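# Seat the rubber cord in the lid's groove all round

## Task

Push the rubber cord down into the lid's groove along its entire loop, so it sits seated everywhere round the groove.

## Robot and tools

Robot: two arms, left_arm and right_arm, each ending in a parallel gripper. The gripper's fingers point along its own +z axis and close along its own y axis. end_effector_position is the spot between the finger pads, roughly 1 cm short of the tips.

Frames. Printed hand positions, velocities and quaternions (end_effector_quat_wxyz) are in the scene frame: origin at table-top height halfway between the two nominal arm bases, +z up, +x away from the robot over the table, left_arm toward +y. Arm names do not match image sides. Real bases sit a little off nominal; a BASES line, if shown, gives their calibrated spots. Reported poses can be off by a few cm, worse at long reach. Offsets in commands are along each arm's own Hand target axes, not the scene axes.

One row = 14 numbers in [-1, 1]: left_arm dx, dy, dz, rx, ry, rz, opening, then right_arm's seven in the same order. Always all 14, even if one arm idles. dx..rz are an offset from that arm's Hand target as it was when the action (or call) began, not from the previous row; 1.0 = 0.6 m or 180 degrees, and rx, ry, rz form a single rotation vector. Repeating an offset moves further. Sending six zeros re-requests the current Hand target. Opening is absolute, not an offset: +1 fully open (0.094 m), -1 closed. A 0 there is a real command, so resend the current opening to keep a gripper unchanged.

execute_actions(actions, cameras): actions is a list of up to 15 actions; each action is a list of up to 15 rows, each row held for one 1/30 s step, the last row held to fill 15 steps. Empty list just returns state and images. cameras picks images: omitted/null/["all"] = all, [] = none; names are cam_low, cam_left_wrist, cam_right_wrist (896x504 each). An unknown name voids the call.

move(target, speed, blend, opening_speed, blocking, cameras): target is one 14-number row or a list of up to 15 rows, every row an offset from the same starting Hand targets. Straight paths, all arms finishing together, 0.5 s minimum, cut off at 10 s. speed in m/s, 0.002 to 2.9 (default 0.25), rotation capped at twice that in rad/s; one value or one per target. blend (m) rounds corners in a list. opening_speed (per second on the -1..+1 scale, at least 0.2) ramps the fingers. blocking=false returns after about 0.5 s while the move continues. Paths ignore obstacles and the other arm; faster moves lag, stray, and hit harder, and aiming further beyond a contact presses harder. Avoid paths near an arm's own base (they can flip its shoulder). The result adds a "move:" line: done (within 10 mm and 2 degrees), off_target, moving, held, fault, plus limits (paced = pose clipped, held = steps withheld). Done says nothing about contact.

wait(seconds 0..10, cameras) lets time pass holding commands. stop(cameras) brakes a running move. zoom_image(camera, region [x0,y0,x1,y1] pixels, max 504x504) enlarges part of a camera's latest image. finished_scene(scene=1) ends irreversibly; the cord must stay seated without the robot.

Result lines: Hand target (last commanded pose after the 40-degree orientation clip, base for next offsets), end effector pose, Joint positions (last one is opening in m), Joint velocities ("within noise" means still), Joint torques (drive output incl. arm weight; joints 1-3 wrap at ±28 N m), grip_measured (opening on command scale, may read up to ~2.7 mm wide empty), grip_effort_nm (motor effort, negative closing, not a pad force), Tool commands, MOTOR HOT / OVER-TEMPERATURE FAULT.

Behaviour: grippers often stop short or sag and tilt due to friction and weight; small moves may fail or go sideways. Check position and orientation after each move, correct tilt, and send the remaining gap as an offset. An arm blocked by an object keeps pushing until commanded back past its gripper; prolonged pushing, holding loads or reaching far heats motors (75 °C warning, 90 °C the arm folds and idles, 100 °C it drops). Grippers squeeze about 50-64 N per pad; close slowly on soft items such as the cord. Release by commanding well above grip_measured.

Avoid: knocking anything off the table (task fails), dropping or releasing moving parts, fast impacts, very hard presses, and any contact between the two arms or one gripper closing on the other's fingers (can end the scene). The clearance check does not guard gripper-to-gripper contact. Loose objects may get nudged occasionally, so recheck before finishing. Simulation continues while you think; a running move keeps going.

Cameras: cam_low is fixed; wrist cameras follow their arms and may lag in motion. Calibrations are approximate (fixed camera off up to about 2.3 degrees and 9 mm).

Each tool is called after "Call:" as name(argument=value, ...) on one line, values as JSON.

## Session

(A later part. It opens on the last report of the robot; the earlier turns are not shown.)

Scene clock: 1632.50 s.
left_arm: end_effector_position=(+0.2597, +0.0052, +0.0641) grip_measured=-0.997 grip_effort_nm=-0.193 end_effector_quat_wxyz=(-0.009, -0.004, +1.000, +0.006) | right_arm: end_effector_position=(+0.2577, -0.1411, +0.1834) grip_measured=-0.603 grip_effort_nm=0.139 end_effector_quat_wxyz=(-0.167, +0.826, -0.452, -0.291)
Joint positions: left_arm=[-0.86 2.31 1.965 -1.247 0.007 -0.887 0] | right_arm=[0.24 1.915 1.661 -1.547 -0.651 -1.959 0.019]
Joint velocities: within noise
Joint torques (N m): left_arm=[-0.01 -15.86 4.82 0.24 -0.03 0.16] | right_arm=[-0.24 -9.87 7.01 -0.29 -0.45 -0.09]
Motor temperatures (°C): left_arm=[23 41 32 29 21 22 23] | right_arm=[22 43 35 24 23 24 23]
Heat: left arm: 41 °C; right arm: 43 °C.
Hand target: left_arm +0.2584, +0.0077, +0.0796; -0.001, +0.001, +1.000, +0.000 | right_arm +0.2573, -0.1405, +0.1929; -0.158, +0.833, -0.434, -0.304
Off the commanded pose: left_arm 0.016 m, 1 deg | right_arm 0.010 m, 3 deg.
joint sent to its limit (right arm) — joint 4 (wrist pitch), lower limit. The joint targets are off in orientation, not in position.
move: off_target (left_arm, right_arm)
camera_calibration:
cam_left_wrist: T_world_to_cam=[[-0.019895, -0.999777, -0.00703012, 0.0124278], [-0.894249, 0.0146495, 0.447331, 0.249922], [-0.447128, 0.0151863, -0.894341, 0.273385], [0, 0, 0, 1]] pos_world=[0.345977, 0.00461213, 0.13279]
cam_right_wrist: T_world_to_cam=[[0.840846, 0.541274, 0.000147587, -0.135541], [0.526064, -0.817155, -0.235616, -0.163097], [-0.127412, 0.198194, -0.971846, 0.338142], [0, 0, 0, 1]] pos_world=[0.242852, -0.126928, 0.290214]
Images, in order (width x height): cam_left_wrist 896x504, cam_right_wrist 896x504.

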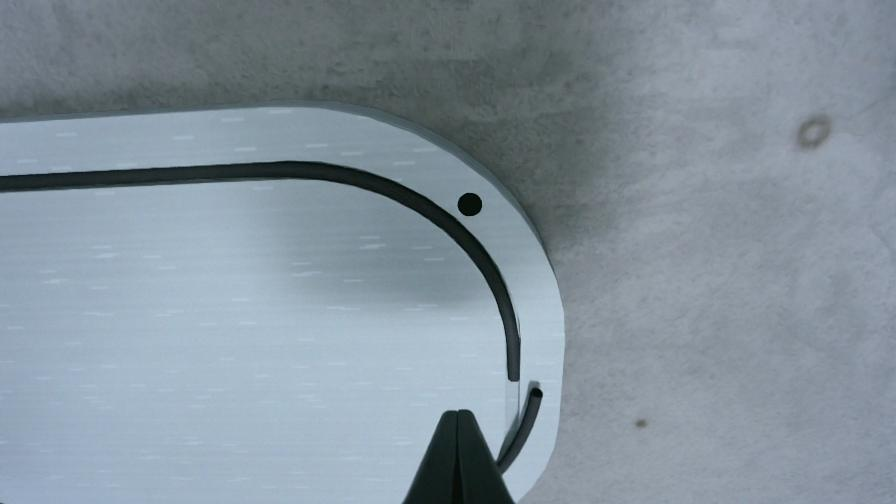

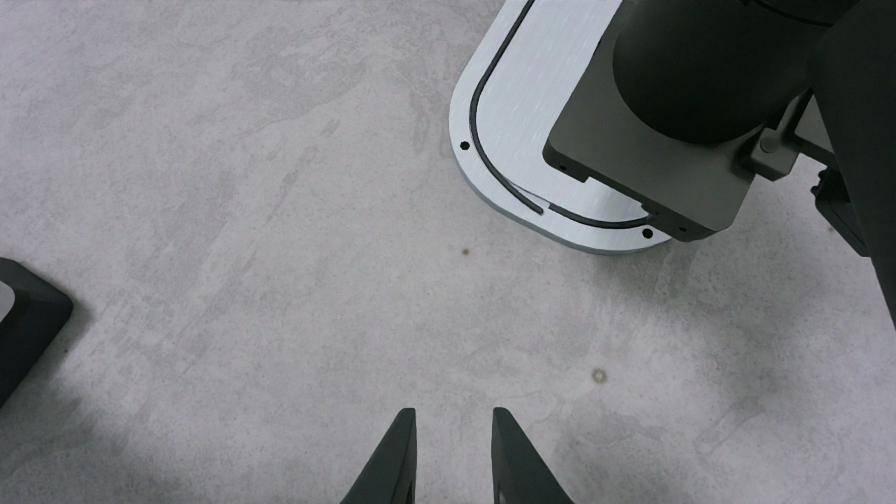

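Call:
move(target=[[0.0135,-0.045,-0.01,0,0,0,-1,0,0,0,0,0,0,-0.6],[0.0135,-0.033,0.08,0,0,0,-1,0,0,0,0,0,0,-0.6],[0.0135,-0.0315,0.12,0,0,0,-1,0,0,0,0,0,0,-0.6],[0.0135,-0.0315,0.13,0,0,0,-1,0,0,0,0,0,0,-0.6]], speed=[0.25,0.15,0.1,0.02], cameras=["cam_left_wrist"])

Call:
move(target=[[0,0,-0.1,0,0,0,-1,0,0,0,0,0,0,-0.6],[0.105,0.03,-0.13,0,0,0,-1,0,0,0,0,0,0,-0.6]], speed=[0.25,0.2], cameras=["cam_left_wrist"])

Scene clock: 1638.20 s.
left_arm: end_effector_position=(+0.2442, -0.0088, +0.0250) grip_measured=-0.997 grip_effort_nm=-0.188 end_effector_quat_wxyz=(-0.007, +0.007, +1.000, +0.004) | right_arm: end_effector_position=(+0.2577, -0.1411, +0.1834) grip_measured=-0.603 grip_effort_nm=0.139 end_effector_quat_wxyz=(-0.167, +0.826, -0.452, -0.291)
Joint positions: left_arm=[-0.907 2.34 1.86 -1.106 0.007 -0.911 0] | right_arm=[0.24 1.915 1.661 -1.547 -0.651 -1.959 0.019]
Joint velocities: within noise
Joint torques (N m): left_arm=[0.43 -8.58 2.52 1.31 -0.05 -0.02] | right_arm=[-0.24 -9.83 6.95 -0.29 -0.43 -0.07]
Motor temperatures (°C): left_arm=[23 41 32 28 21 22 23] | right_arm=[22 43 35 24 23 24 23]
Heat: left arm: 41 °C; right arm: 43 °C.
Hand target: left_arm +0.2502, -0.0113, +0.0016; -0.001, +0.001, +1.000, +0.000 | right_arm +0.2573, -0.1405, +0.1929; -0.158, +0.833, -0.434, -0.304
Off the commanded pose: left_arm 0.024 m, 1 deg | right_arm 0.010 m, 3 deg.
joint sent to its limit (right arm) — joint 4 (wrist pitch), lower limit. The joint targets are off in orientation, not in position.
move: off_target (left_arm, right_arm)
camera_calibration:
cam_left_wrist: T_world_to_cam=[[-0.0427558, -0.999082, -0.00278359, 0.00336953], [-0.895419, 0.0370833, 0.443678, 0.254351], [-0.443167, 0.0214623, -0.896182, 0.230797], [0, 0, 0, 1]] pos_world=[0.330176, -0.0110192, 0.0939951]
Images, in order (width x height): cam_left_wrist 896x504.

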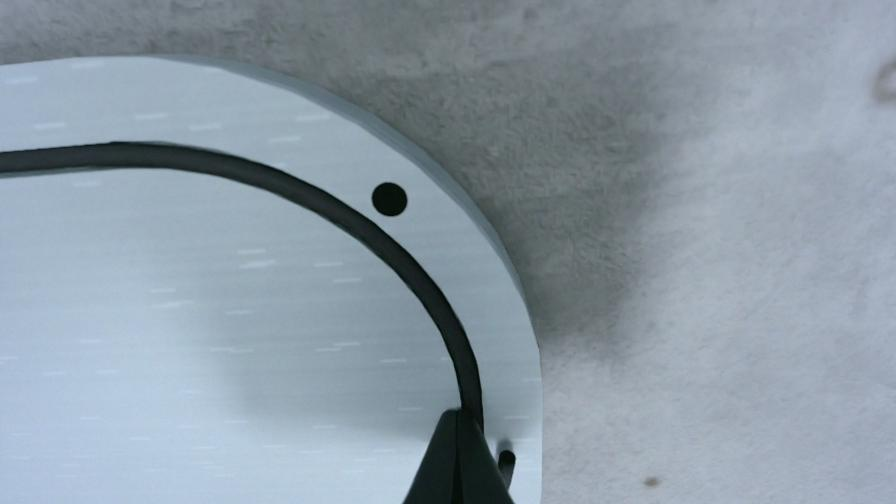

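Scene clock: 1639.63 s.
left_arm: end_effector_position=(+0.1837, +0.0076, +0.0690) grip_measured=-0.997 grip_effort_nm=-0.193 end_effector_quat_wxyz=(-0.013, +0.009, +1.000, +0.015) | right_arm: end_effector_position=(+0.2577, -0.1411, +0.1834) grip_measured=-0.603 grip_effort_nm=0.139 end_effector_quat_wxyz=(-0.167, +0.826, -0.452, -0.291)
Joint positions: left_arm=[-1.004 2.13 1.689 -1.169 0.007 -1.004 0] | right_arm=[0.24 1.915 1.661 -1.547 -0.651 -1.959 0.019]
Joint velocities: within noise
Joint torques (N m): left_arm=[0.55 -13.93 4.37 0.49 0 -0.1] | right_arm=[-0.31 -9.8 7.04 -0.29 -0.46 -0.1]
Motor temperatures (°C): left_arm=[23 41 32 28 21 22 23] | right_arm=[22 43 35 24 23 24 23]
Heat: left arm: 41 °C; right arm: 43 °C.
Hand target: left_arm +0.1873, +0.0070, +0.0797; -0.001, +0.001, +1.000, +0.000 | right_arm +0.2573, -0.1405, +0.1929; -0.158, +0.833, -0.434, -0.304
Off the commanded pose: left_arm 0.011 m, 2 deg | right_arm 0.010 m, 3 deg.
joint sent to its limit (right arm) — joint 4 (wrist pitch), lower limit. The joint targets are off in orientation, not in position.
move: off_target (left_arm, right_arm)
camera_calibration:
cam_left_wrist: T_world_to_cam=[[-0.0467751, -0.99861, -0.0242951, 0.0194768], [-0.889911, 0.0306113, 0.455107, 0.178332], [-0.45373, 0.0429081, -0.890105, 0.24443], [0, 0, 0, 1]] pos_world=[0.270516, 0.00350276, 0.136881]
Images, in order (width x height): cam_left_wrist 896x504.

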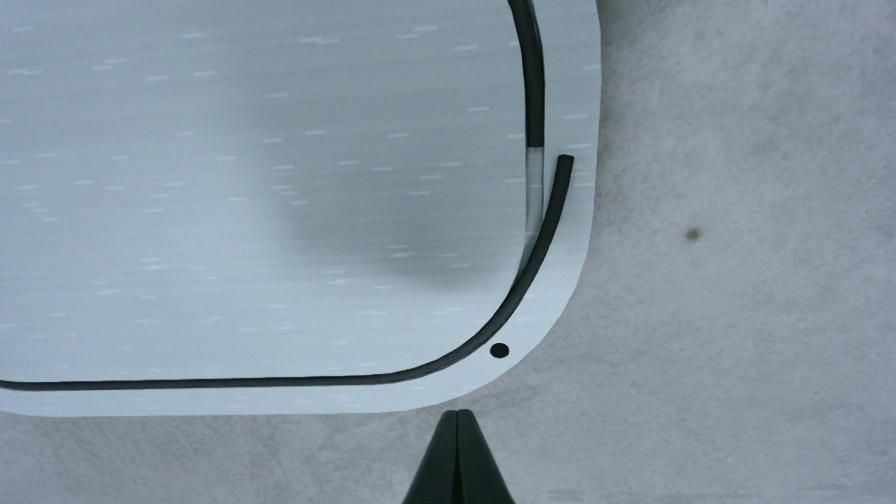

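Call:
move(target=[[-0.0187,-0.045,-0.01,0,0,0,-1,0,0,0,0,0,0,-0.6],[-0.0187,-0.037,0.08,0,0,0,-1,0,0,0,0,0,0,-0.6],[-0.0187,-0.0325,0.12,0,0,0,-1,0,0,0,0,0,0,-0.6],[-0.0187,-0.0313,0.13,0,0,0,-1,0,0,0,0,0,0,-0.6]], speed=[0.25,0.15,0.1,0.02], cameras=["cam_left_wrist"])

Scene clock: 1647.20 s.
left_arm: end_effector_position=(+0.1844, +0.0064, +0.0703) grip_measured=-0.997 grip_effort_nm=-0.188 end_effector_quat_wxyz=(-0.012, +0.008, +1.000, +0.013) | right_arm: end_effector_position=(+0.2577, -0.1411, +0.1834) grip_measured=-0.603 grip_effort_nm=0.144 end_effector_quat_wxyz=(-0.167, +0.826, -0.452, -0.291)
Joint positions: left_arm=[-1.004 2.13 1.695 -1.171 0.007 -1.006 0] | right_arm=[0.24 1.915 1.661 -1.547 -0.651 -1.959 0.019]
Joint velocities: within noise
Joint torques (N m): left_arm=[0.06 -10.55 5.2 0.32 0.01 0.05] | right_arm=[-0.29 -9.74 6.97 -0.29 -0.46 -0.09]
Motor temperatures (°C): left_arm=[23 42 33 28 21 22 23] | right_arm=[22 43 35 24 23 24 23]
Heat: left arm: 42 °C; right arm: 43 °C.
Hand target: left_arm +0.1842, +0.0067, +0.0701; -0.013, +0.008, +1.000, +0.014 (not the last commanded pose) | right_arm +0.2573, -0.1405, +0.1929; -0.158, +0.833, -0.434, -0.304
Off the commanded pose: left_arm 0.072 m, 2 deg | right_arm 0.010 m, 3 deg.
joint sent to its limit (right arm) — joint 4 (wrist pitch), lower limit.
move: held (left_arm; a check stopped the path), off_target (right_arm; braked when a check withheld steps of left_arm); path passed 1 of 4 targets; limits=held
pose unreachable (left arm): on one or more control steps of this call, first in action 0 (counted from 0), this arm could not follow its commanded pose, so it was not sent that pose on those steps. It may still have moved: this result reports where it is.
cause: moving toward the commanded pose would bring a part of the arm too close to another arm (this arm's wrist (the part past joint 4) and the right arm's wrist camera).
camera_calibration:
cam_left_wrist: T_world_to_cam=[[-0.0448528, -0.998769, -0.0211921, 0.0179014], [-0.89089, 0.030392, 0.453202, 0.178638], [-0.452, 0.0392072, -0.891156, 0.245707], [0, 0, 0, 1]] pos_world=[0.271009, 0.00281672, 0.138384]
Images, in order (width x height): cam_left_wrist 896x504.

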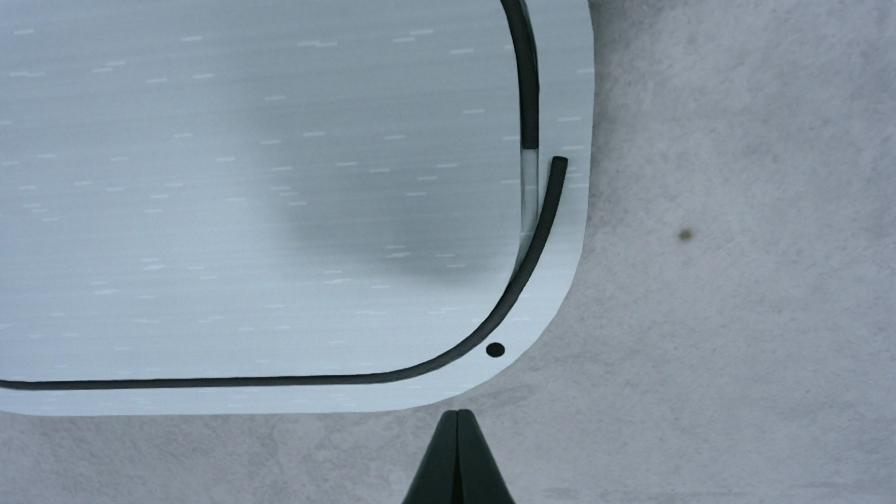

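Call:
move(target=[0,0,-0.03,0.009,-0.0083,-0.005,-1,0,0,-0.15,0,0,0,-0.6], cameras=["cam_left_wrist"])

Scene clock: 1655.03 s.
left_arm: end_effector_position=(+0.1844, +0.0064, +0.0703) grip_measured=-0.997 grip_effort_nm=-0.193 end_effector_quat_wxyz=(-0.012, +0.005, +1.000, +0.013) | right_arm: end_effector_position=(+0.2915, -0.1883, +0.2536) grip_measured=-0.603 grip_effort_nm=0.144 end_effector_quat_wxyz=(-0.264, +0.813, -0.487, -0.178)
Joint positions: left_arm=[-1.004 2.13 1.695 -1.171 0.007 -1.012 0] | right_arm=[0.076 1.763 1.771 -1.548 -0.648 -1.958 0.019]
Joint velocities: within noise
Joint torques (N m): left_arm=[-0.24 -15.08 5.03 0.24 -0.07 -0.06] | right_arm=[-0.54 -7.76 7.32 0.28 -0.55 0.11]
Motor temperatures (°C): left_arm=[23 41 33 28 21 22 23] | right_arm=[22 43 35 24 23 24 23]
Heat: left arm: 41 °C; right arm: 43 °C.
Hand target: left_arm +0.1847, +0.0062, +0.0881; +0.000, +0.001, +1.000, -0.001 | right_arm +0.2905, -0.1879, +0.2618; -0.158, +0.833, -0.434, -0.304
Off the commanded pose: left_arm 0.018 m, 2 deg | right_arm 0.008 m, 20 deg.
joint sent to its limit (right arm) — joint 4 (wrist pitch), lower limit. The joint targets are off in orientation, not in position.
move: off_target (left_arm, right_arm)
camera_calibration:
cam_left_wrist: T_world_to_cam=[[-0.0387181, -0.999023, -0.0213134, 0.0167737], [-0.891131, 0.0248709, 0.453064, 0.178766], [-0.452091, 0.0365348, -0.891223, 0.245863], [0, 0, 0, 1]] pos_world=[0.271106, 0.00332868, 0.138484]
Images, in order (width x height): cam_left_wrist 896x504.

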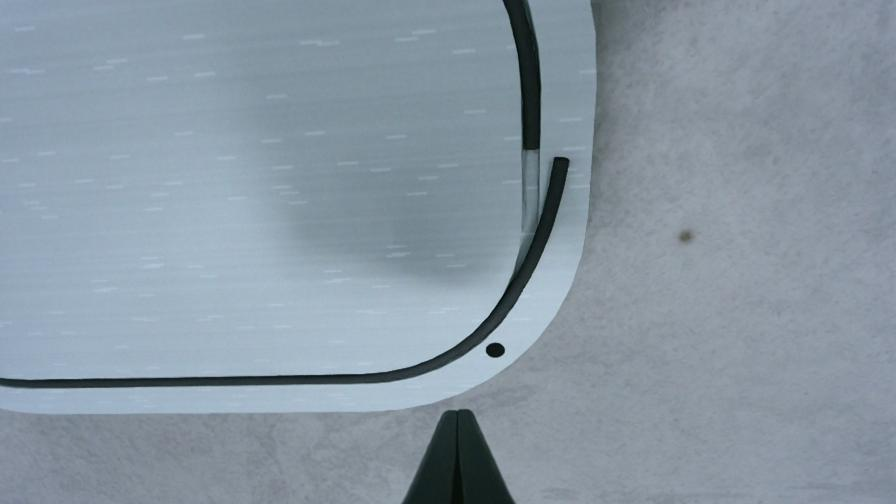

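Call:
move(target=[[-0.023,-0.055,0,0,0,0,-1,0,0,0,0,0,0,-0.6],[-0.023,-0.036,0.095,0,0,0,-1,0,0,0,0,0,0,-0.6],[-0.023,-0.0315,0.135,0,0,0,-1,0,0,0,0,0,0,-0.6],[-0.023,-0.03,0.145,0,0,0,-1,0,0,0,0,0,0,-0.6]], speed=[0.25,0.15,0.1,0.02], cameras=["cam_left_wrist"])

Scene clock: 1661.10 s.
left_arm: end_effector_position=(+0.1936, -0.0123, +0.0242) grip_measured=-0.997 grip_effort_nm=-0.188 end_effector_quat_wxyz=(-0.004, +0.002, +1.000, +0.000) | right_arm: end_effector_position=(+0.2915, -0.1883, +0.2536) grip_measured=-0.603 grip_effort_nm=0.144 end_effector_quat_wxyz=(-0.264, +0.813, -0.487, -0.178)
Joint positions: left_arm=[-1.008 2.228 1.665 -1.011 0.007 -1.024 0] | right_arm=[0.076 1.763 1.771 -1.548 -0.648 -1.957 0.019]
Joint velocities: within noise
Joint torques (N m): left_arm=[0.7 -7.77 2.44 1.26 -0.07 0.11] | right_arm=[-0.58 -7.97 7.31 0.32 -0.53 0.09]
Motor temperatures (°C): left_arm=[23 42 33 28 21 22 23] | right_arm=[22 42 35 24 23 24 23]
Heat: left arm: 42 °C; right arm: 42 °C.
Hand target: left_arm +0.1985, -0.0119, +0.0011; +0.000, +0.001, +1.000, -0.001 | right_arm +0.2905, -0.1879, +0.2618; -0.158, +0.833, -0.434, -0.304
Off the commanded pose: left_arm 0.024 m, 1 deg | right_arm 0.008 m, 20 deg.
joint sent to its limit (right arm) — joint 4 (wrist pitch), lower limit. The joint targets are off in orientation, not in position.
move: off_target (left_arm, right_arm)
camera_calibration:
cam_left_wrist: T_world_to_cam=[[-0.0320418, -0.999473, 0.00525119, -0.00451608], [-0.8988, 0.0311117, 0.437255, 0.210196], [-0.437187, 0.00929065, -0.899322, 0.206478], [0, 0, 0, 1]] pos_world=[0.279049, -0.0129716, 0.0938044]
Images, in order (width x height): cam_left_wrist 896x504.

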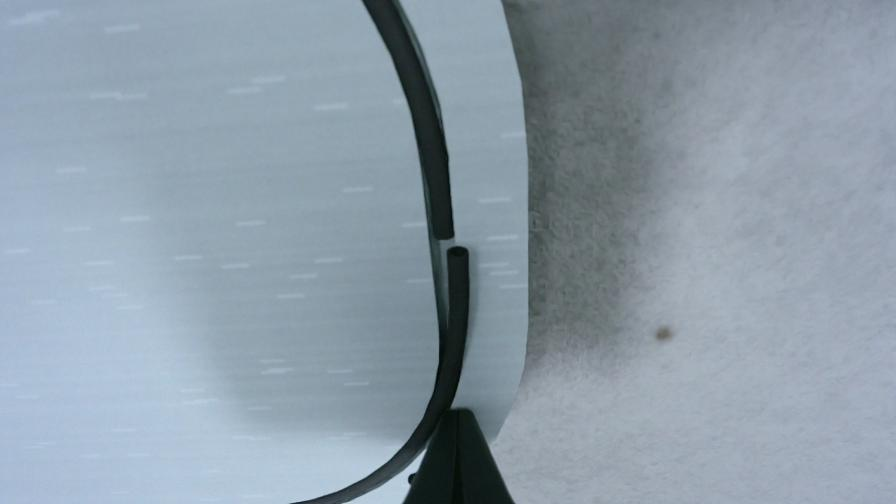

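Call:
move(target=[[0,0,-0.1,0,0,0,-1,0,0,0,0,0,0,-0.6],[0.003,0.003,-0.08,0,0,0,-1,0,0,0,0,0,0,-0.6],[0.003,0.005,-0.05,0,0,0,-1,0,0,0,0,0,0,-0.6],[0.003,0.0065,-0.01,0,0,0,-1,0,0,0,0,0,0,-0.6],[0.003,0.0065,0,0,0,0,-1,0,0,0,0,0,0,-0.6]], speed=[0.25,0.1,0.15,0.1,0.02], cameras=["cam_left_wrist"])

Scene clock: 1668.97 s.
left_arm: end_effector_position=(+0.1906, -0.0061, +0.0242) grip_measured=-0.997 grip_effort_nm=-0.183 end_effector_quat_wxyz=(-0.007, +0.001, +1.000, +0.004) | right_arm: end_effector_position=(+0.2915, -0.1883, +0.2536) grip_measured=-0.603 grip_effort_nm=0.139 end_effector_quat_wxyz=(-0.264, +0.813, -0.487, -0.178)
Joint positions: left_arm=[-1.006 2.212 1.638 -1.011 0.008 -1.024 0] | right_arm=[0.076 1.763 1.771 -1.548 -0.648 -1.957 0.019]
Joint velocities: within noise
Joint torques (N m): left_arm=[0.72 -7.83 2.04 1.33 -0.08 0.11] | right_arm=[-0.49 -7.98 7.27 0.32 -0.53 0.07]
Motor temperatures (°C): left_arm=[23 41 33 28 21 22 23] | right_arm=[22 41 34 24 23 24 23]
Heat: left arm: 41 °C; right arm: 41 °C.
Hand target: left_arm +0.1967, -0.0080, +0.0010; +0.000, +0.000, +1.000, -0.001 | right_arm +0.2905, -0.1879, +0.2618; -0.158, +0.833, -0.434, -0.304
Off the commanded pose: left_arm 0.024 m, 1 deg | right_arm 0.008 m, 20 deg.
joint sent to its limit (right arm) — joint 4 (wrist pitch), lower limit. The joint targets are off in orientation, not in position.
move: off_target (left_arm, right_arm)
camera_calibration:
cam_left_wrist: T_world_to_cam=[[-0.0301405, -0.99954, -0.00331467, 0.00145255], [-0.896125, 0.0255528, 0.443065, 0.206687], [-0.442777, 0.0163246, -0.896483, 0.206214], [0, 0, 0, 1]] pos_world=[0.276568, -0.00719589, 0.0932968]
Images, in order (width x height): cam_left_wrist 896x504.

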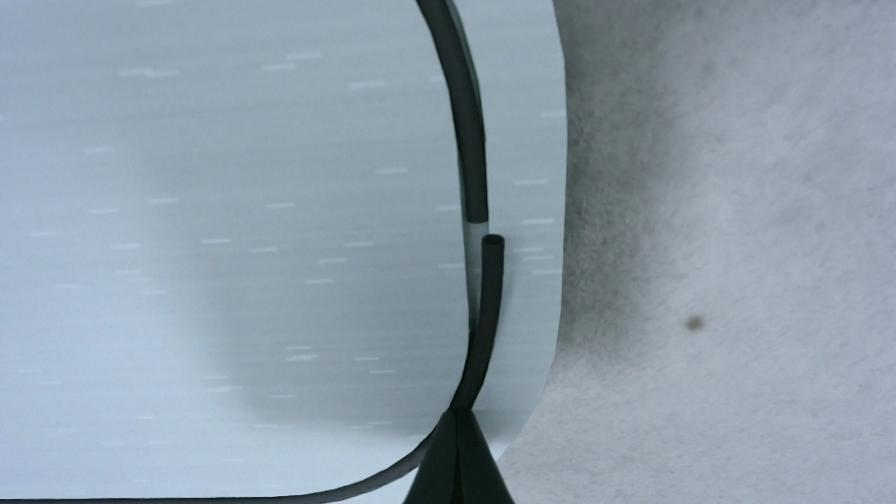

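Call:
move(target=[[0,0,-0.1,0,0,0,-1,0,0,0,0,0,0,-0.6],[-0.015,-0.015,-0.08,0,0,0,-1,0,0,0,0,0,0,-0.6],[-0.015,-0.007,-0.05,0,0,0,-1,0,0,0,0,0,0,-0.6],[-0.015,-0.002,-0.01,0,0,0,-1,0,0,0,0,0,0,-0.6],[-0.015,-0.001,0,0,0,0,-1,0,0,0,0,0,0,-0.6]], speed=[0.25,0.1,0.15,0.1,0.02], cameras=["cam_left_wrist"])

Scene clock: 1674.93 s.
left_arm: end_effector_position=(+0.2032, -0.0114, +0.0244) grip_measured=-0.997 grip_effort_nm=-0.188 end_effector_quat_wxyz=(+0.000, -0.001, +1.000, -0.006) | right_arm: end_effector_position=(+0.2915, -0.1883, +0.2536) grip_measured=-0.603 grip_effort_nm=0.139 end_effector_quat_wxyz=(-0.264, +0.813, -0.487, -0.178)
Joint positions: left_arm=[-0.988 2.232 1.673 -1.002 0.006 -1.01 0] | right_arm=[0.076 1.763 1.771 -1.548 -0.648 -1.957 0.019]
Joint velocities: within noise
Joint torques (N m): left_arm=[0.54 -8.05 2.29 1.06 -0.04 0.12] | right_arm=[-0.59 -7.97 7.25 0.3 -0.53 0.1]
Motor temperatures (°C): left_arm=[23 41 32 28 21 22 23] | right_arm=[22 40 34 24 23 24 23]
Heat: left arm: 41 °C; right arm: 40 °C.
Hand target: left_arm +0.2058, -0.0086, +0.0010; +0.001, +0.001, +1.000, -0.001 | right_arm +0.2905, -0.1879, +0.2618; -0.158, +0.833, -0.434, -0.304
Off the commanded pose: left_arm 0.024 m, 1 deg | right_arm 0.008 m, 20 deg.
joint sent to its limit (right arm) — joint 4 (wrist pitch), lower limit. The joint targets are off in orientation, not in position.
move: off_target (left_arm, right_arm)
camera_calibration:
cam_left_wrist: T_world_to_cam=[[-0.0252751, -0.999562, 0.0153863, -0.00489287], [-0.902162, 0.0294373, 0.430392, 0.219575], [-0.430656, -0.00300279, -0.902511, 0.209572], [0, 0, 0, 1]] pos_world=[0.288222, -0.0107251, 0.0947128]
Images, in order (width x height): cam_left_wrist 896x504.

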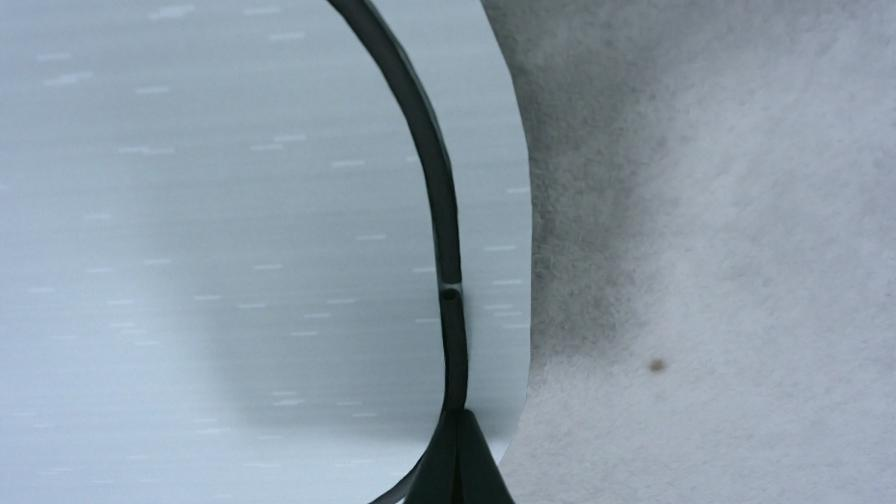

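Call:
move(target=[[0,0,-0.08,0,0,0,-1,0,0,0,0,0,0,-0.6],[0.001,0.002,-0.05,0,0,0,-1,0,0,0,0,0,0,-0.6],[0.001,0.004,-0.01,0,0,0,-1,0,0,0,0,0,0,-0.6],[0.001,0.004,0,0,0,0,-1,0,0,0,0,0,0,-0.6]], speed=[0.25,0.15,0.1,0.02], cameras=["cam_left_wrist"])

Scene clock: 1680.47 s.
left_arm: end_effector_position=(+0.2022, -0.0077, +0.0245) grip_measured=-0.997 grip_effort_nm=-0.188 end_effector_quat_wxyz=(-0.001, -0.001, +1.000, -0.003) | right_arm: end_effector_position=(+0.2915, -0.1883, +0.2536) grip_measured=-0.603 grip_effort_nm=0.144 end_effector_quat_wxyz=(-0.264, +0.813, -0.487, -0.178)
Joint positions: left_arm=[-0.986 2.223 1.657 -1.001 0.005 -1.007 0] | right_arm=[0.076 1.763 1.771 -1.548 -0.648 -1.957 0.019]
Joint velocities: within noise
Joint torques (N m): left_arm=[0.47 -7.92 2.14 1.11 -0.05 0.08] | right_arm=[-0.57 -7.98 7.27 0.32 -0.54 0.1]
Motor temperatures (°C): left_arm=[23 41 32 28 21 22 23] | right_arm=[22 39 34 24 23 24 23]
Heat: left arm: 41 °C; right arm: 39 °C.
Hand target: left_arm +0.2050, -0.0062, +0.0010; +0.000, +0.001, +1.000, -0.001 | right_arm +0.2905, -0.1879, +0.2618; -0.158, +0.833, -0.434, -0.304
Off the commanded pose: left_arm 0.024 m, 0 deg | right_arm 0.008 m, 20 deg.
joint sent to its limit (right arm) — joint 4 (wrist pitch), lower limit. The joint targets are off in orientation, not in position.
move: off_target (left_arm, right_arm)
camera_calibration:
cam_left_wrist: T_world_to_cam=[[-0.025649, -0.999608, 0.0111802, -0.00112472], [-0.901388, 0.0279617, 0.432108, 0.218319], [-0.432252, 0.0010055, -0.901752, 0.209522], [0, 0, 0, 1]] pos_world=[0.287328, -0.00743953, 0.0946118]
Images, in order (width x height): cam_left_wrist 896x504.

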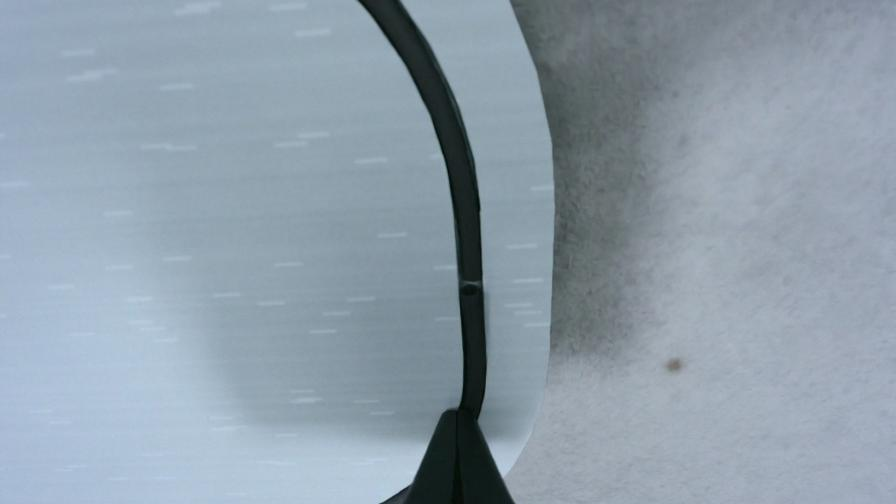

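Call:
move(target=[[0,0,-0.08,0,0,0,-1,0,0,0,0,0,0,-0.6],[-0.015,-0.005,-0.05,0,0,0,-1,0,0,0,0,0,0,-0.6],[-0.015,-0.0005,-0.01,0,0,0,-1,0,0,0,0,0,0,-0.6],[-0.015,-0.0005,0,0,0,0,-1,0,0,0,0,0,0,-0.6]], speed=[0.25,0.15,0.1,0.02], cameras=["cam_left_wrist"])

Call:
move(target=[[0,0,-0.08,0,0,0,-1,0,0,0,0,0,0,-0.6],[-0.015,-0.005,-0.05,0,0,0,-1,0,0,0,0,0,0,-0.6],[-0.015,-0.0005,-0.01,0,0,0,-1,0,0,0,0,0,0,-0.6],[-0.015,-0.0005,0,0,0,0,-1,0,0,0,0,0,0,-0.6]], speed=[0.25,0.15,0.1,0.02], cameras=["cam_left_wrist"])

Scene clock: 1687.77 s.
left_arm: end_effector_position=(+0.2095, -0.0055, +0.0246) grip_measured=-0.997 grip_effort_nm=-0.193 end_effector_quat_wxyz=(-0.004, -0.002, +1.000, +0.000) | right_arm: end_effector_position=(+0.2915, -0.1883, +0.2536) grip_measured=-0.603 grip_effort_nm=0.144 end_effector_quat_wxyz=(-0.264, +0.813, -0.487, -0.178)
Joint positions: left_arm=[-0.968 2.239 1.685 -1.021 0.006 -0.991 0] | right_arm=[0.076 1.763 1.771 -1.548 -0.648 -1.957 0.019]
Joint velocities: within noise
Joint torques (N m): left_arm=[0.42 -7.72 2.52 1.19 -0.05 0.1] | right_arm=[-0.64 -7.99 7.25 0.3 -0.53 0.09]
Motor temperatures (°C): left_arm=[23 41 32 28 21 22 23] | right_arm=[22 39 34 24 23 24 23]
Heat: left arm: 41 °C; right arm: 39 °C.
Hand target: left_arm +0.2141, -0.0065, +0.0011; +0.000, +0.001, +1.000, -0.001 | right_arm +0.2905, -0.1879, +0.2618; -0.158, +0.833, -0.434, -0.304
Off the commanded pose: left_arm 0.024 m, 1 deg | right_arm 0.008 m, 20 deg.
joint sent to its limit (right arm) — joint 4 (wrist pitch), lower limit. The joint targets are off in orientation, not in position.
move: off_target (left_arm, right_arm)
camera_calibration:
cam_left_wrist: T_world_to_cam=[[-0.0244773, -0.999693, 0.00385356, 0.00119685], [-0.89914, 0.0236998, 0.437019, 0.22416], [-0.436976, 0.00723212, -0.899444, 0.213657], [0, 0, 0, 1]] pos_world=[0.294944, -0.00566128, 0.0942057]
Images, in order (width x height): cam_left_wrist 896x504.

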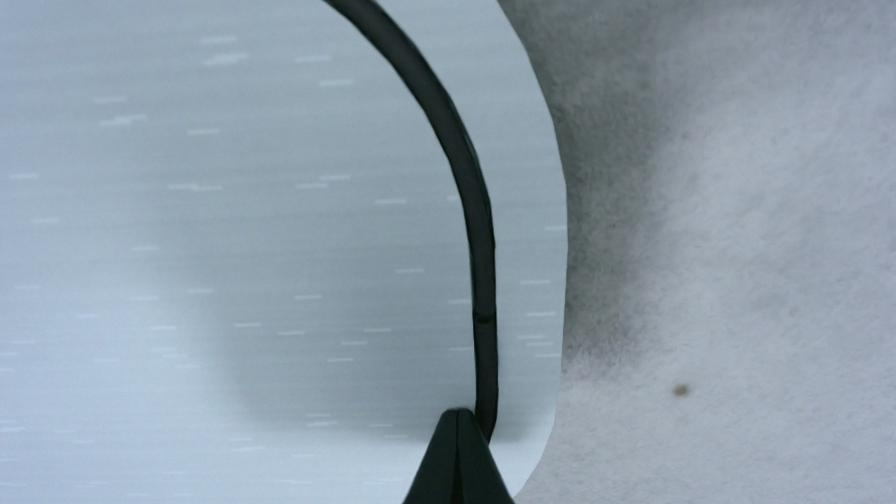

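Scene clock: 1689.30 s.
left_arm: end_effector_position=(+0.2183, -0.0062, +0.0246) grip_measured=-0.997 grip_effort_nm=-0.188 end_effector_quat_wxyz=(-0.004, -0.002, +1.000, +0.000) | right_arm: end_effector_position=(+0.2915, -0.1883, +0.2536) grip_measured=-0.603 grip_effort_nm=0.139 end_effector_quat_wxyz=(-0.264, +0.813, -0.487, -0.178)
Joint positions: left_arm=[-0.952 2.26 1.72 -1.035 0.007 -0.974 0] | right_arm=[0.076 1.763 1.771 -1.548 -0.648 -1.957 0.019]
Joint velocities: within noise
Joint torques (N m): left_arm=[0.47 -8.05 2.58 1.19 -0.06 0.12] | right_arm=[-0.62 -7.99 7.32 0.3 -0.53 0.1]
Motor temperatures (°C): left_arm=[23 40 32 28 21 22 23] | right_arm=[22 39 34 24 23 24 23]
Heat: left arm: 40 °C; right arm: 39 °C.
Hand target: left_arm +0.2230, -0.0069, +0.0011; +0.000, +0.001, +1.000, -0.001 | right_arm +0.2905, -0.1879, +0.2618; -0.158, +0.833, -0.434, -0.304
Off the commanded pose: left_arm 0.024 m, 1 deg | right_arm 0.008 m, 20 deg.
joint sent to its limit (right arm) — joint 4 (wrist pitch), lower limit. The joint targets are off in orientation, not in position.
move: off_target (left_arm, right_arm)
camera_calibration:
cam_left_wrist: T_world_to_cam=[[-0.0247931, -0.99968, 0.00503081, 0.000802677], [-0.898831, 0.0244942, 0.437609, 0.231992], [-0.437593, 0.00632783, -0.899151, 0.217794], [0, 0, 0, 1]] pos_world=[0.303846, -0.00625818, 0.0943038]
Images, in order (width x height): cam_left_wrist 896x504.

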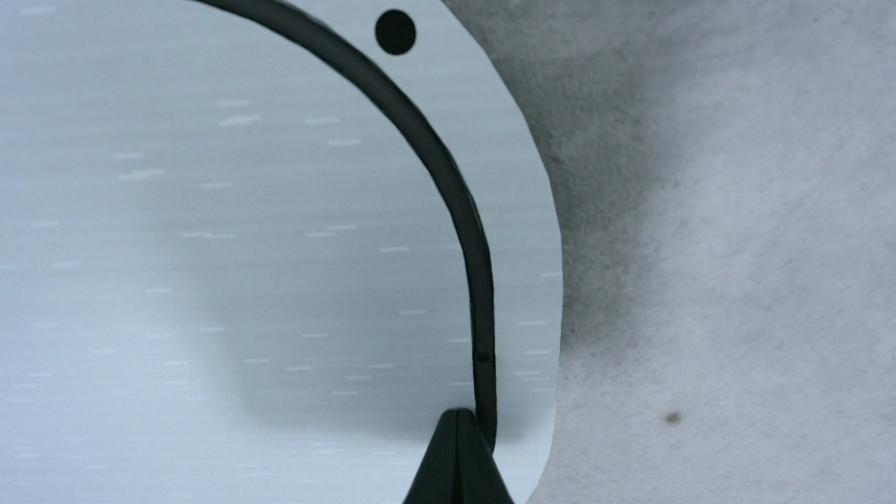

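Call:
move(target=[[0,0,-0.08,0,0,0,-1,0,0,0,0,0,0,-0.6],[0.002,-0.01,-0.05,0,0,0,-1,0,0,0,0,0,0,-0.6],[0.002,-0.003,-0.01,0,0,0,-1,0,0,0,0,0,0,-0.6],[0.002,-0.003,0,0,0,0,-1,0,0,0,0,0,0,-0.6],[0,0,-0.08,0,0,0,-1,0,0,0,0,0,0,-0.6],[-0.0125,-0.01,-0.05,0,0,0,-1,0,0,0,0,0,0,-0.6],[-0.0125,-0.003,-0.01,0,0,0,-1,0,0,0,0,0,0,-0.6],[-0.0125,-0.003,0,0,0,0,-1,0,0,0,0,0,0,-0.6]], speed=[0.25,0.15,0.1,0.02,0.25,0.15,0.1,0.02], cameras=["cam_left_wrist"])

Call:
move(target=[[0,0,-0.08,0,0,0,-1,0,0,0,0,0,0,-0.6],[-0.015,-0.008,-0.05,0,0,0,-1,0,0,0,0,0,0,-0.6],[-0.015,-0.0005,-0.01,0,0,0,-1,0,0,0,0,0,0,-0.6],[-0.015,-0.0005,0,0,0,0,-1,0,0,0,0,0,0,-0.6],[-0.015,-0.0005,-0.08,0,0,0,-1,0,0,0,0,0,0,-0.6],[-0.03,-0.008,-0.05,0,0,0,-1,0,0,0,0,0,0,-0.6],[-0.03,-0.0005,-0.01,0,0,0,-1,0,0,0,0,0,0,-0.6],[-0.03,-0.0005,0,0,0,0,-1,0,0,0,0,0,0,-0.6]], speed=[0.25,0.15,0.1,0.02,0.25,0.15,0.1,0.02], cameras=["cam_left_wrist"])

Call:
move(target=[[0,0,-0.1,0,0,0,-1,0,0,0,0,0,0,-0.6],[0,0.12,-0.3,0,0,0,-1,0,0,0,0,0,0,-0.6]], speed=[0.25,0.25], cameras=["cam_left_wrist","cam_low","cam_right_wrist"])

Scene clock: 1705.67 s.
left_arm: end_effector_position=(+0.2260, -0.0100, +0.0248) grip_measured=-0.997 grip_effort_nm=-0.193 end_effector_quat_wxyz=(-0.002, +0.000, +1.000, -0.002) | right_arm: end_effector_position=(+0.2915, -0.1883, +0.2536) grip_measured=-0.603 grip_effort_nm=0.144 end_effector_quat_wxyz=(-0.264, +0.813, -0.487, -0.178)
Joint positions: left_arm=[-0.942 2.284 1.763 -1.049 0.006 -0.962 0] | right_arm=[0.076 1.763 1.771 -1.548 -0.648 -1.957 0.019]
Joint velocities: within noise
Joint torques (N m): left_arm=[0.76 -8.51 2.09 1.2 -0.05 0.13] | right_arm=[-0.57 -7.95 7.25 0.31 -0.53 0.1]
Motor temperatures (°C): left_arm=[23 39 31 29 21 22 23] | right_arm=[22 38 34 24 23 24 23]
Heat: left arm: 39 °C; right arm: 38 °C.
Hand target: left_arm +0.2306, -0.0086, +0.0010; +0.000, +0.001, +1.000, -0.001 | right_arm +0.2905, -0.1879, +0.2618; -0.158, +0.833, -0.434, -0.304
Off the commanded pose: left_arm 0.024 m, 0 deg | right_arm 0.008 m, 20 deg.
joint sent to its limit (right arm) — joint 4 (wrist pitch), lower limit. The joint targets are off in orientation, not in position.
move: off_target (left_arm, right_arm)
camera_calibration:
cam_left_wrist: T_world_to_cam=[[-0.027926, -0.999575, 0.00835449, -0.00224942], [-0.900387, 0.0287835, 0.434137, 0.239365], [-0.434193, 0.00460143, -0.900808, 0.220588], [0, 0, 0, 1]] pos_world=[0.311236, -0.0101532, 0.0948092]
Images, in order (width x height): cam_left_wrist 896x504.

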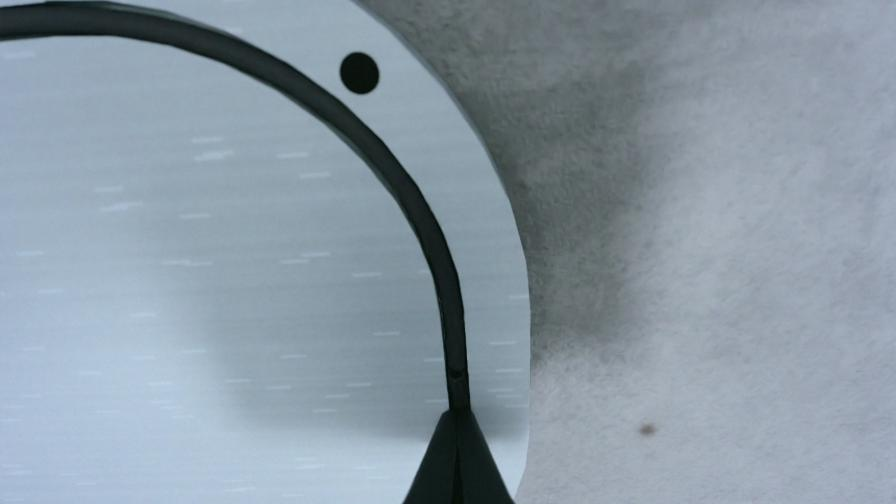

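Scene clock: 1708.33 s.
left_arm: end_effector_position=(+0.2450, -0.0104, +0.0249) grip_measured=-0.997 grip_effort_nm=-0.188 end_effector_quat_wxyz=(-0.002, -0.002, +1.000, -0.004) | right_arm: end_effector_position=(+0.2915, -0.1883, +0.2536) grip_measured=-0.603 grip_effort_nm=0.139 end_effector_quat_wxyz=(-0.264, +0.813, -0.487, -0.178)
Joint positions: left_arm=[-0.907 2.328 1.839 -1.078 0.008 -0.93 0] | right_arm=[0.076 1.763 1.771 -1.548 -0.648 -1.957 0.019]
Joint velocities: within noise
Joint torques (N m): left_arm=[0.62 -8.73 2.07 1.1 -0.07 0.13] | right_arm=[-0.57 -7.97 7.34 0.31 -0.52 0.09]
Motor temperatures (°C): left_arm=[23 39 32 28 21 22 23] | right_arm=[22 38 34 24 23 24 23]
Heat: left arm: 39 °C; right arm: 38 °C.
Hand target: left_arm +0.2486, -0.0090, +0.0012; +0.001, +0.001, +1.000, -0.001 | right_arm +0.2905, -0.1879, +0.2618; -0.158, +0.833, -0.434, -0.304
Off the commanded pose: left_arm 0.024 m, 1 deg | right_arm 0.008 m, 20 deg.
joint sent to its limit (right arm) — joint 4 (wrist pitch), lower limit. The joint targets are off in orientation, not in position.
move: off_target (left_arm, right_arm)
camera_calibration:
cam_left_wrist: T_world_to_cam=[[-0.0248802, -0.999617, 0.0120799, -0.00296051], [-0.900675, 0.0276576, 0.433611, 0.2566], [-0.43378, -0.0000917419, -0.901019, 0.228671], [0, 0, 0, 1]] pos_world=[0.330233, -0.0100353, 0.094808]
Images, in order (width x height): cam_left_wrist 896x504.

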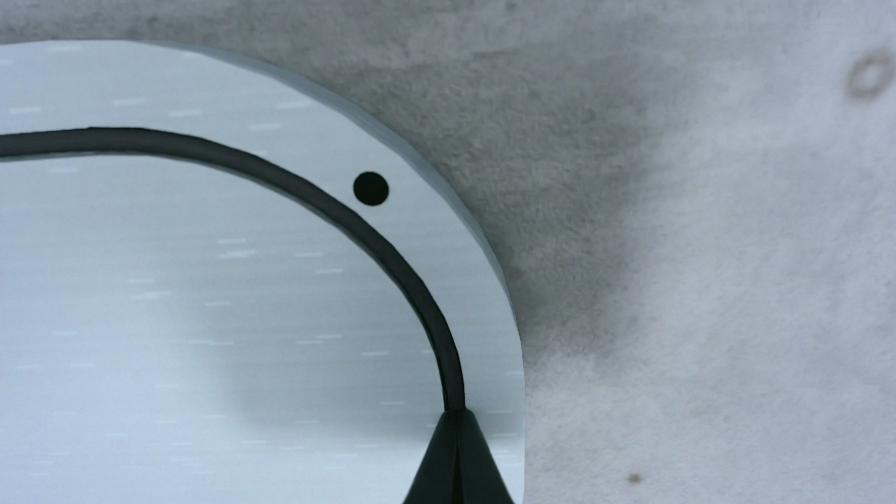

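Scene clock: 1710.30 s.
left_arm: end_effector_position=(+0.2467, +0.0640, +0.1651) grip_measured=-0.997 grip_effort_nm=-0.193 end_effector_quat_wxyz=(-0.015, -0.005, +1.000, +0.011) | right_arm: end_effector_position=(+0.2915, -0.1883, +0.2536) grip_measured=-0.603 grip_effort_nm=0.139 end_effector_quat_wxyz=(-0.264, +0.813, -0.487, -0.178)
Joint positions: left_arm=[-0.789 2.09 2.012 -1.529 0.007 -0.818 0] | right_arm=[0.076 1.763 1.771 -1.548 -0.648 -1.957 0.019]
Joint velocities: within noise
Joint torques (N m): left_arm=[0.02 -12.72 7.62 0.2 -0.04 0.15] | right_arm=[-0.58 -7.97 7.35 0.29 -0.53 0.08]
Motor temperatures (°C): left_arm=[23 40 32 28 21 22 23] | right_arm=[22 38 34 24 23 24 23]
Heat: left arm: 40 °C; right arm: 38 °C.
Hand target: left_arm +0.2486, +0.0632, +0.1810; +0.000, +0.000, +1.000, -0.001 | right_arm +0.2905, -0.1879, +0.2618; -0.158, +0.833, -0.434, -0.304
Off the commanded pose: left_arm 0.016 m, 2 deg | right_arm 0.008 m, 20 deg.
joint sent to its limit (right arm) — joint 4 (wrist pitch), lower limit. The joint targets are off in orientation, not in position.
move: off_target (left_arm, right_arm)
camera_calibration:
cam_left_wrist: T_world_to_cam=[[-0.0184633, -0.999688, -0.0168376, 0.0729463], [-0.888785, 0.00869697, 0.458241, 0.189478], [-0.457951, 0.0234257, -0.888669, 0.358254], [0, 0, 0, 1]] pos_world=[0.333815, 0.0628833, 0.23277]
cam_right_wrist: T_world_to_cam=[[0.886887, 0.392639, 0.243445, -0.241567], [0.434108, -0.888557, -0.148381, -0.211659], [0.158054, 0.237279, -0.958498, 0.340838], [0, 0, 0, 1]] pos_world=[0.252254, -0.174096, 0.354094]

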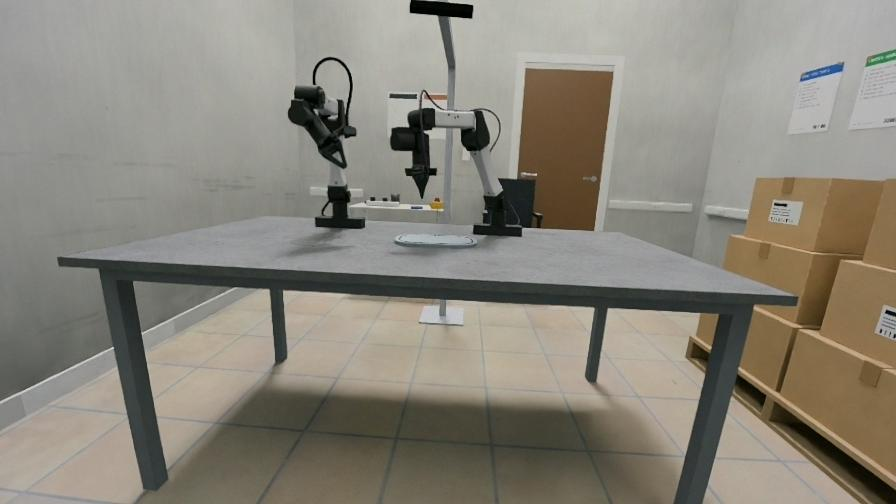

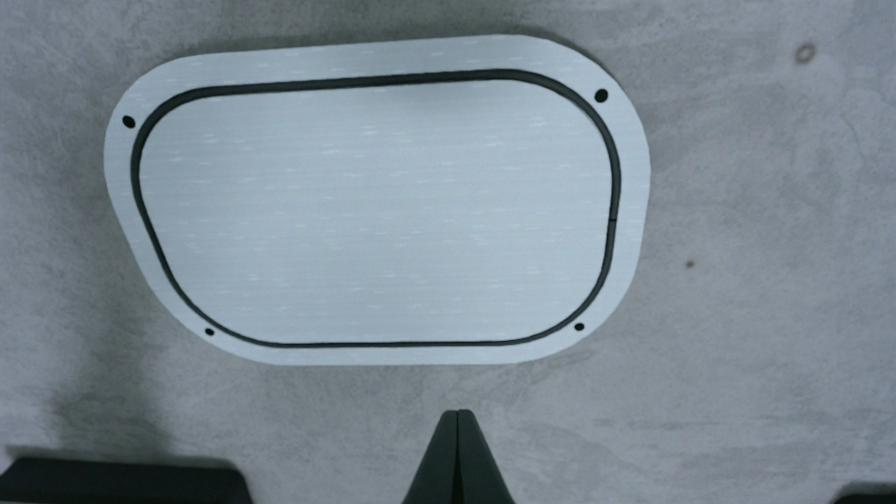

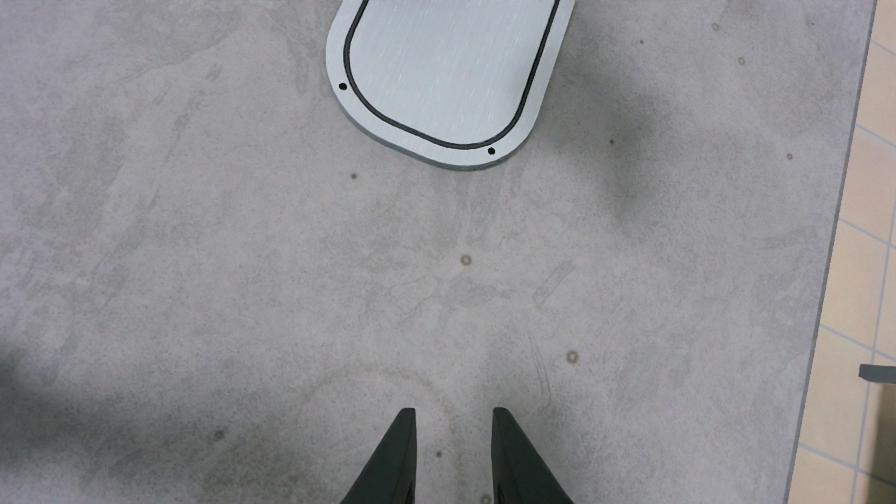

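Beautiful: a full loop in the groove. Zoom to verify depth.

Call:
zoom_image(camera="cam_left_wrist", region=[440, 30, 670, 360])

Call:
zoom_image(camera="cam_left_wrist", region=[90, 60, 340, 370])

Call:
zoom_image(camera="cam_left_wrist", region=[240, 50, 500, 150])

Call:
zoom_image(camera="cam_left_wrist", region=[260, 290, 540, 380])

Scaled by 1.527 from the camera's 896x504 image, which has a finer 1280x720 frame.

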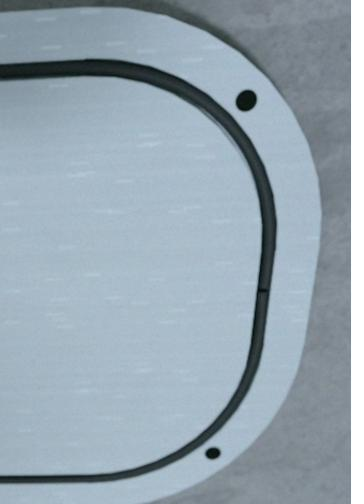

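Scaled by 1.626 from the camera's 896x504 image, which has a finer 1280x720 frame.

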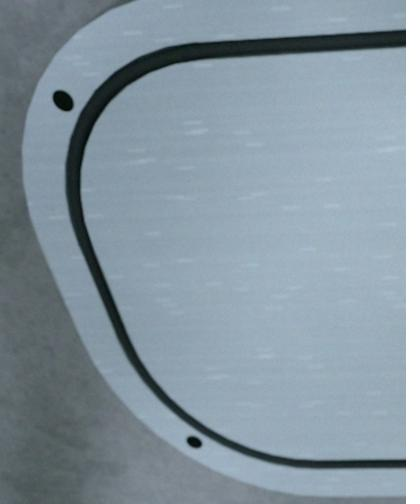

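Scaled by 1.938 from the camera's 896x504 image, which has a finer 1280x720 frame.

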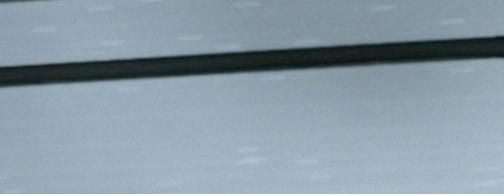

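Scaled by 1.800 from the camera's 896x504 image, which has a finer 1280x720 frame.

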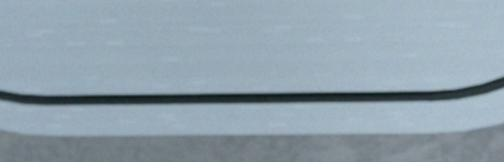

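Call:
move(target=[[0.02,-0.07,0.17,0,0,0,-1,0,0,0,0,0,0,-0.6]], cameras=["cam_left_wrist"])

Call:
zoom_image(camera="cam_left_wrist", region=[200, 60, 600, 420])

Scene clock: 1720.53 s.
left_arm: end_effector_position=(+0.2347, +0.0212, +0.0839) grip_measured=-0.997 grip_effort_nm=-0.188 end_effector_quat_wxyz=(-0.002, +0.007, +1.000, -0.003) | right_arm: end_effector_position=(+0.2915, -0.1883, +0.2536) grip_measured=-0.603 grip_effort_nm=0.139 end_effector_quat_wxyz=(-0.264, +0.813, -0.487, -0.178)
Joint positions: left_arm=[-0.882 2.152 1.784 -1.202 0.007 -0.888 0] | right_arm=[0.076 1.763 1.771 -1.548 -0.648 -1.957 0.019]
Joint velocities: within noise
Joint torques (N m): left_arm=[0.02 -10.09 4.83 0.54 -0.11 -0.08] | right_arm=[-0.58 -8.02 7.28 0.3 -0.54 0.1]
Motor temperatures (°C): left_arm=[23 40 33 28 21 22 23] | right_arm=[22 38 34 24 23 24 23]
Heat: left arm: 40 °C; right arm: 38 °C.
Hand target: left_arm +0.2365, +0.0212, +0.0790; +0.000, +0.001, +1.000, +0.000 | right_arm +0.2905, -0.1879, +0.2618; -0.158, +0.833, -0.434, -0.304
Off the commanded pose: left_arm 0.005 m, 1 deg | right_arm 0.008 m, 20 deg.
joint sent to its limit (right arm) — joint 4 (wrist pitch), lower limit. The joint targets are off in orientation, not in position.
move: off_target (right_arm)
camera_calibration:
cam_left_wrist: T_world_to_cam=[[-0.0412683, -0.999098, 0.00998552, 0.0316757], [-0.899877, 0.0415092, 0.434165, 0.2203], [-0.434188, 0.0089315, -0.900778, 0.277284], [0, 0, 0, 1]] pos_world=[0.319943, 0.0200261, 0.153808]
Images, in order (width x height): cam_left_wrist 896x504.

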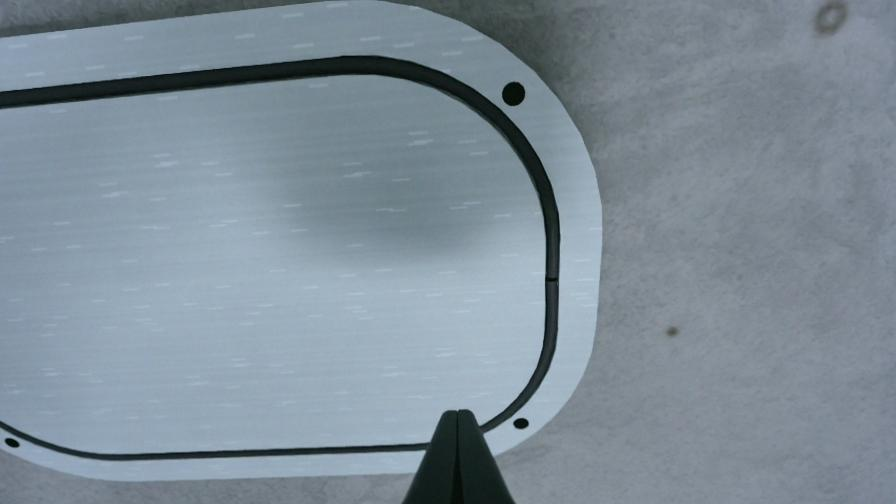

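Scaled by 1.260 from the camera's 896x504 image, which has a finer 1280x720 frame.

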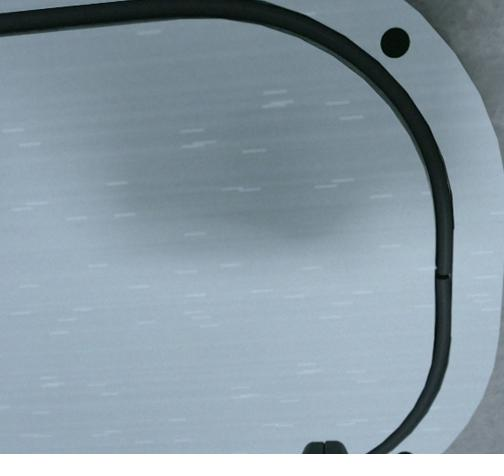

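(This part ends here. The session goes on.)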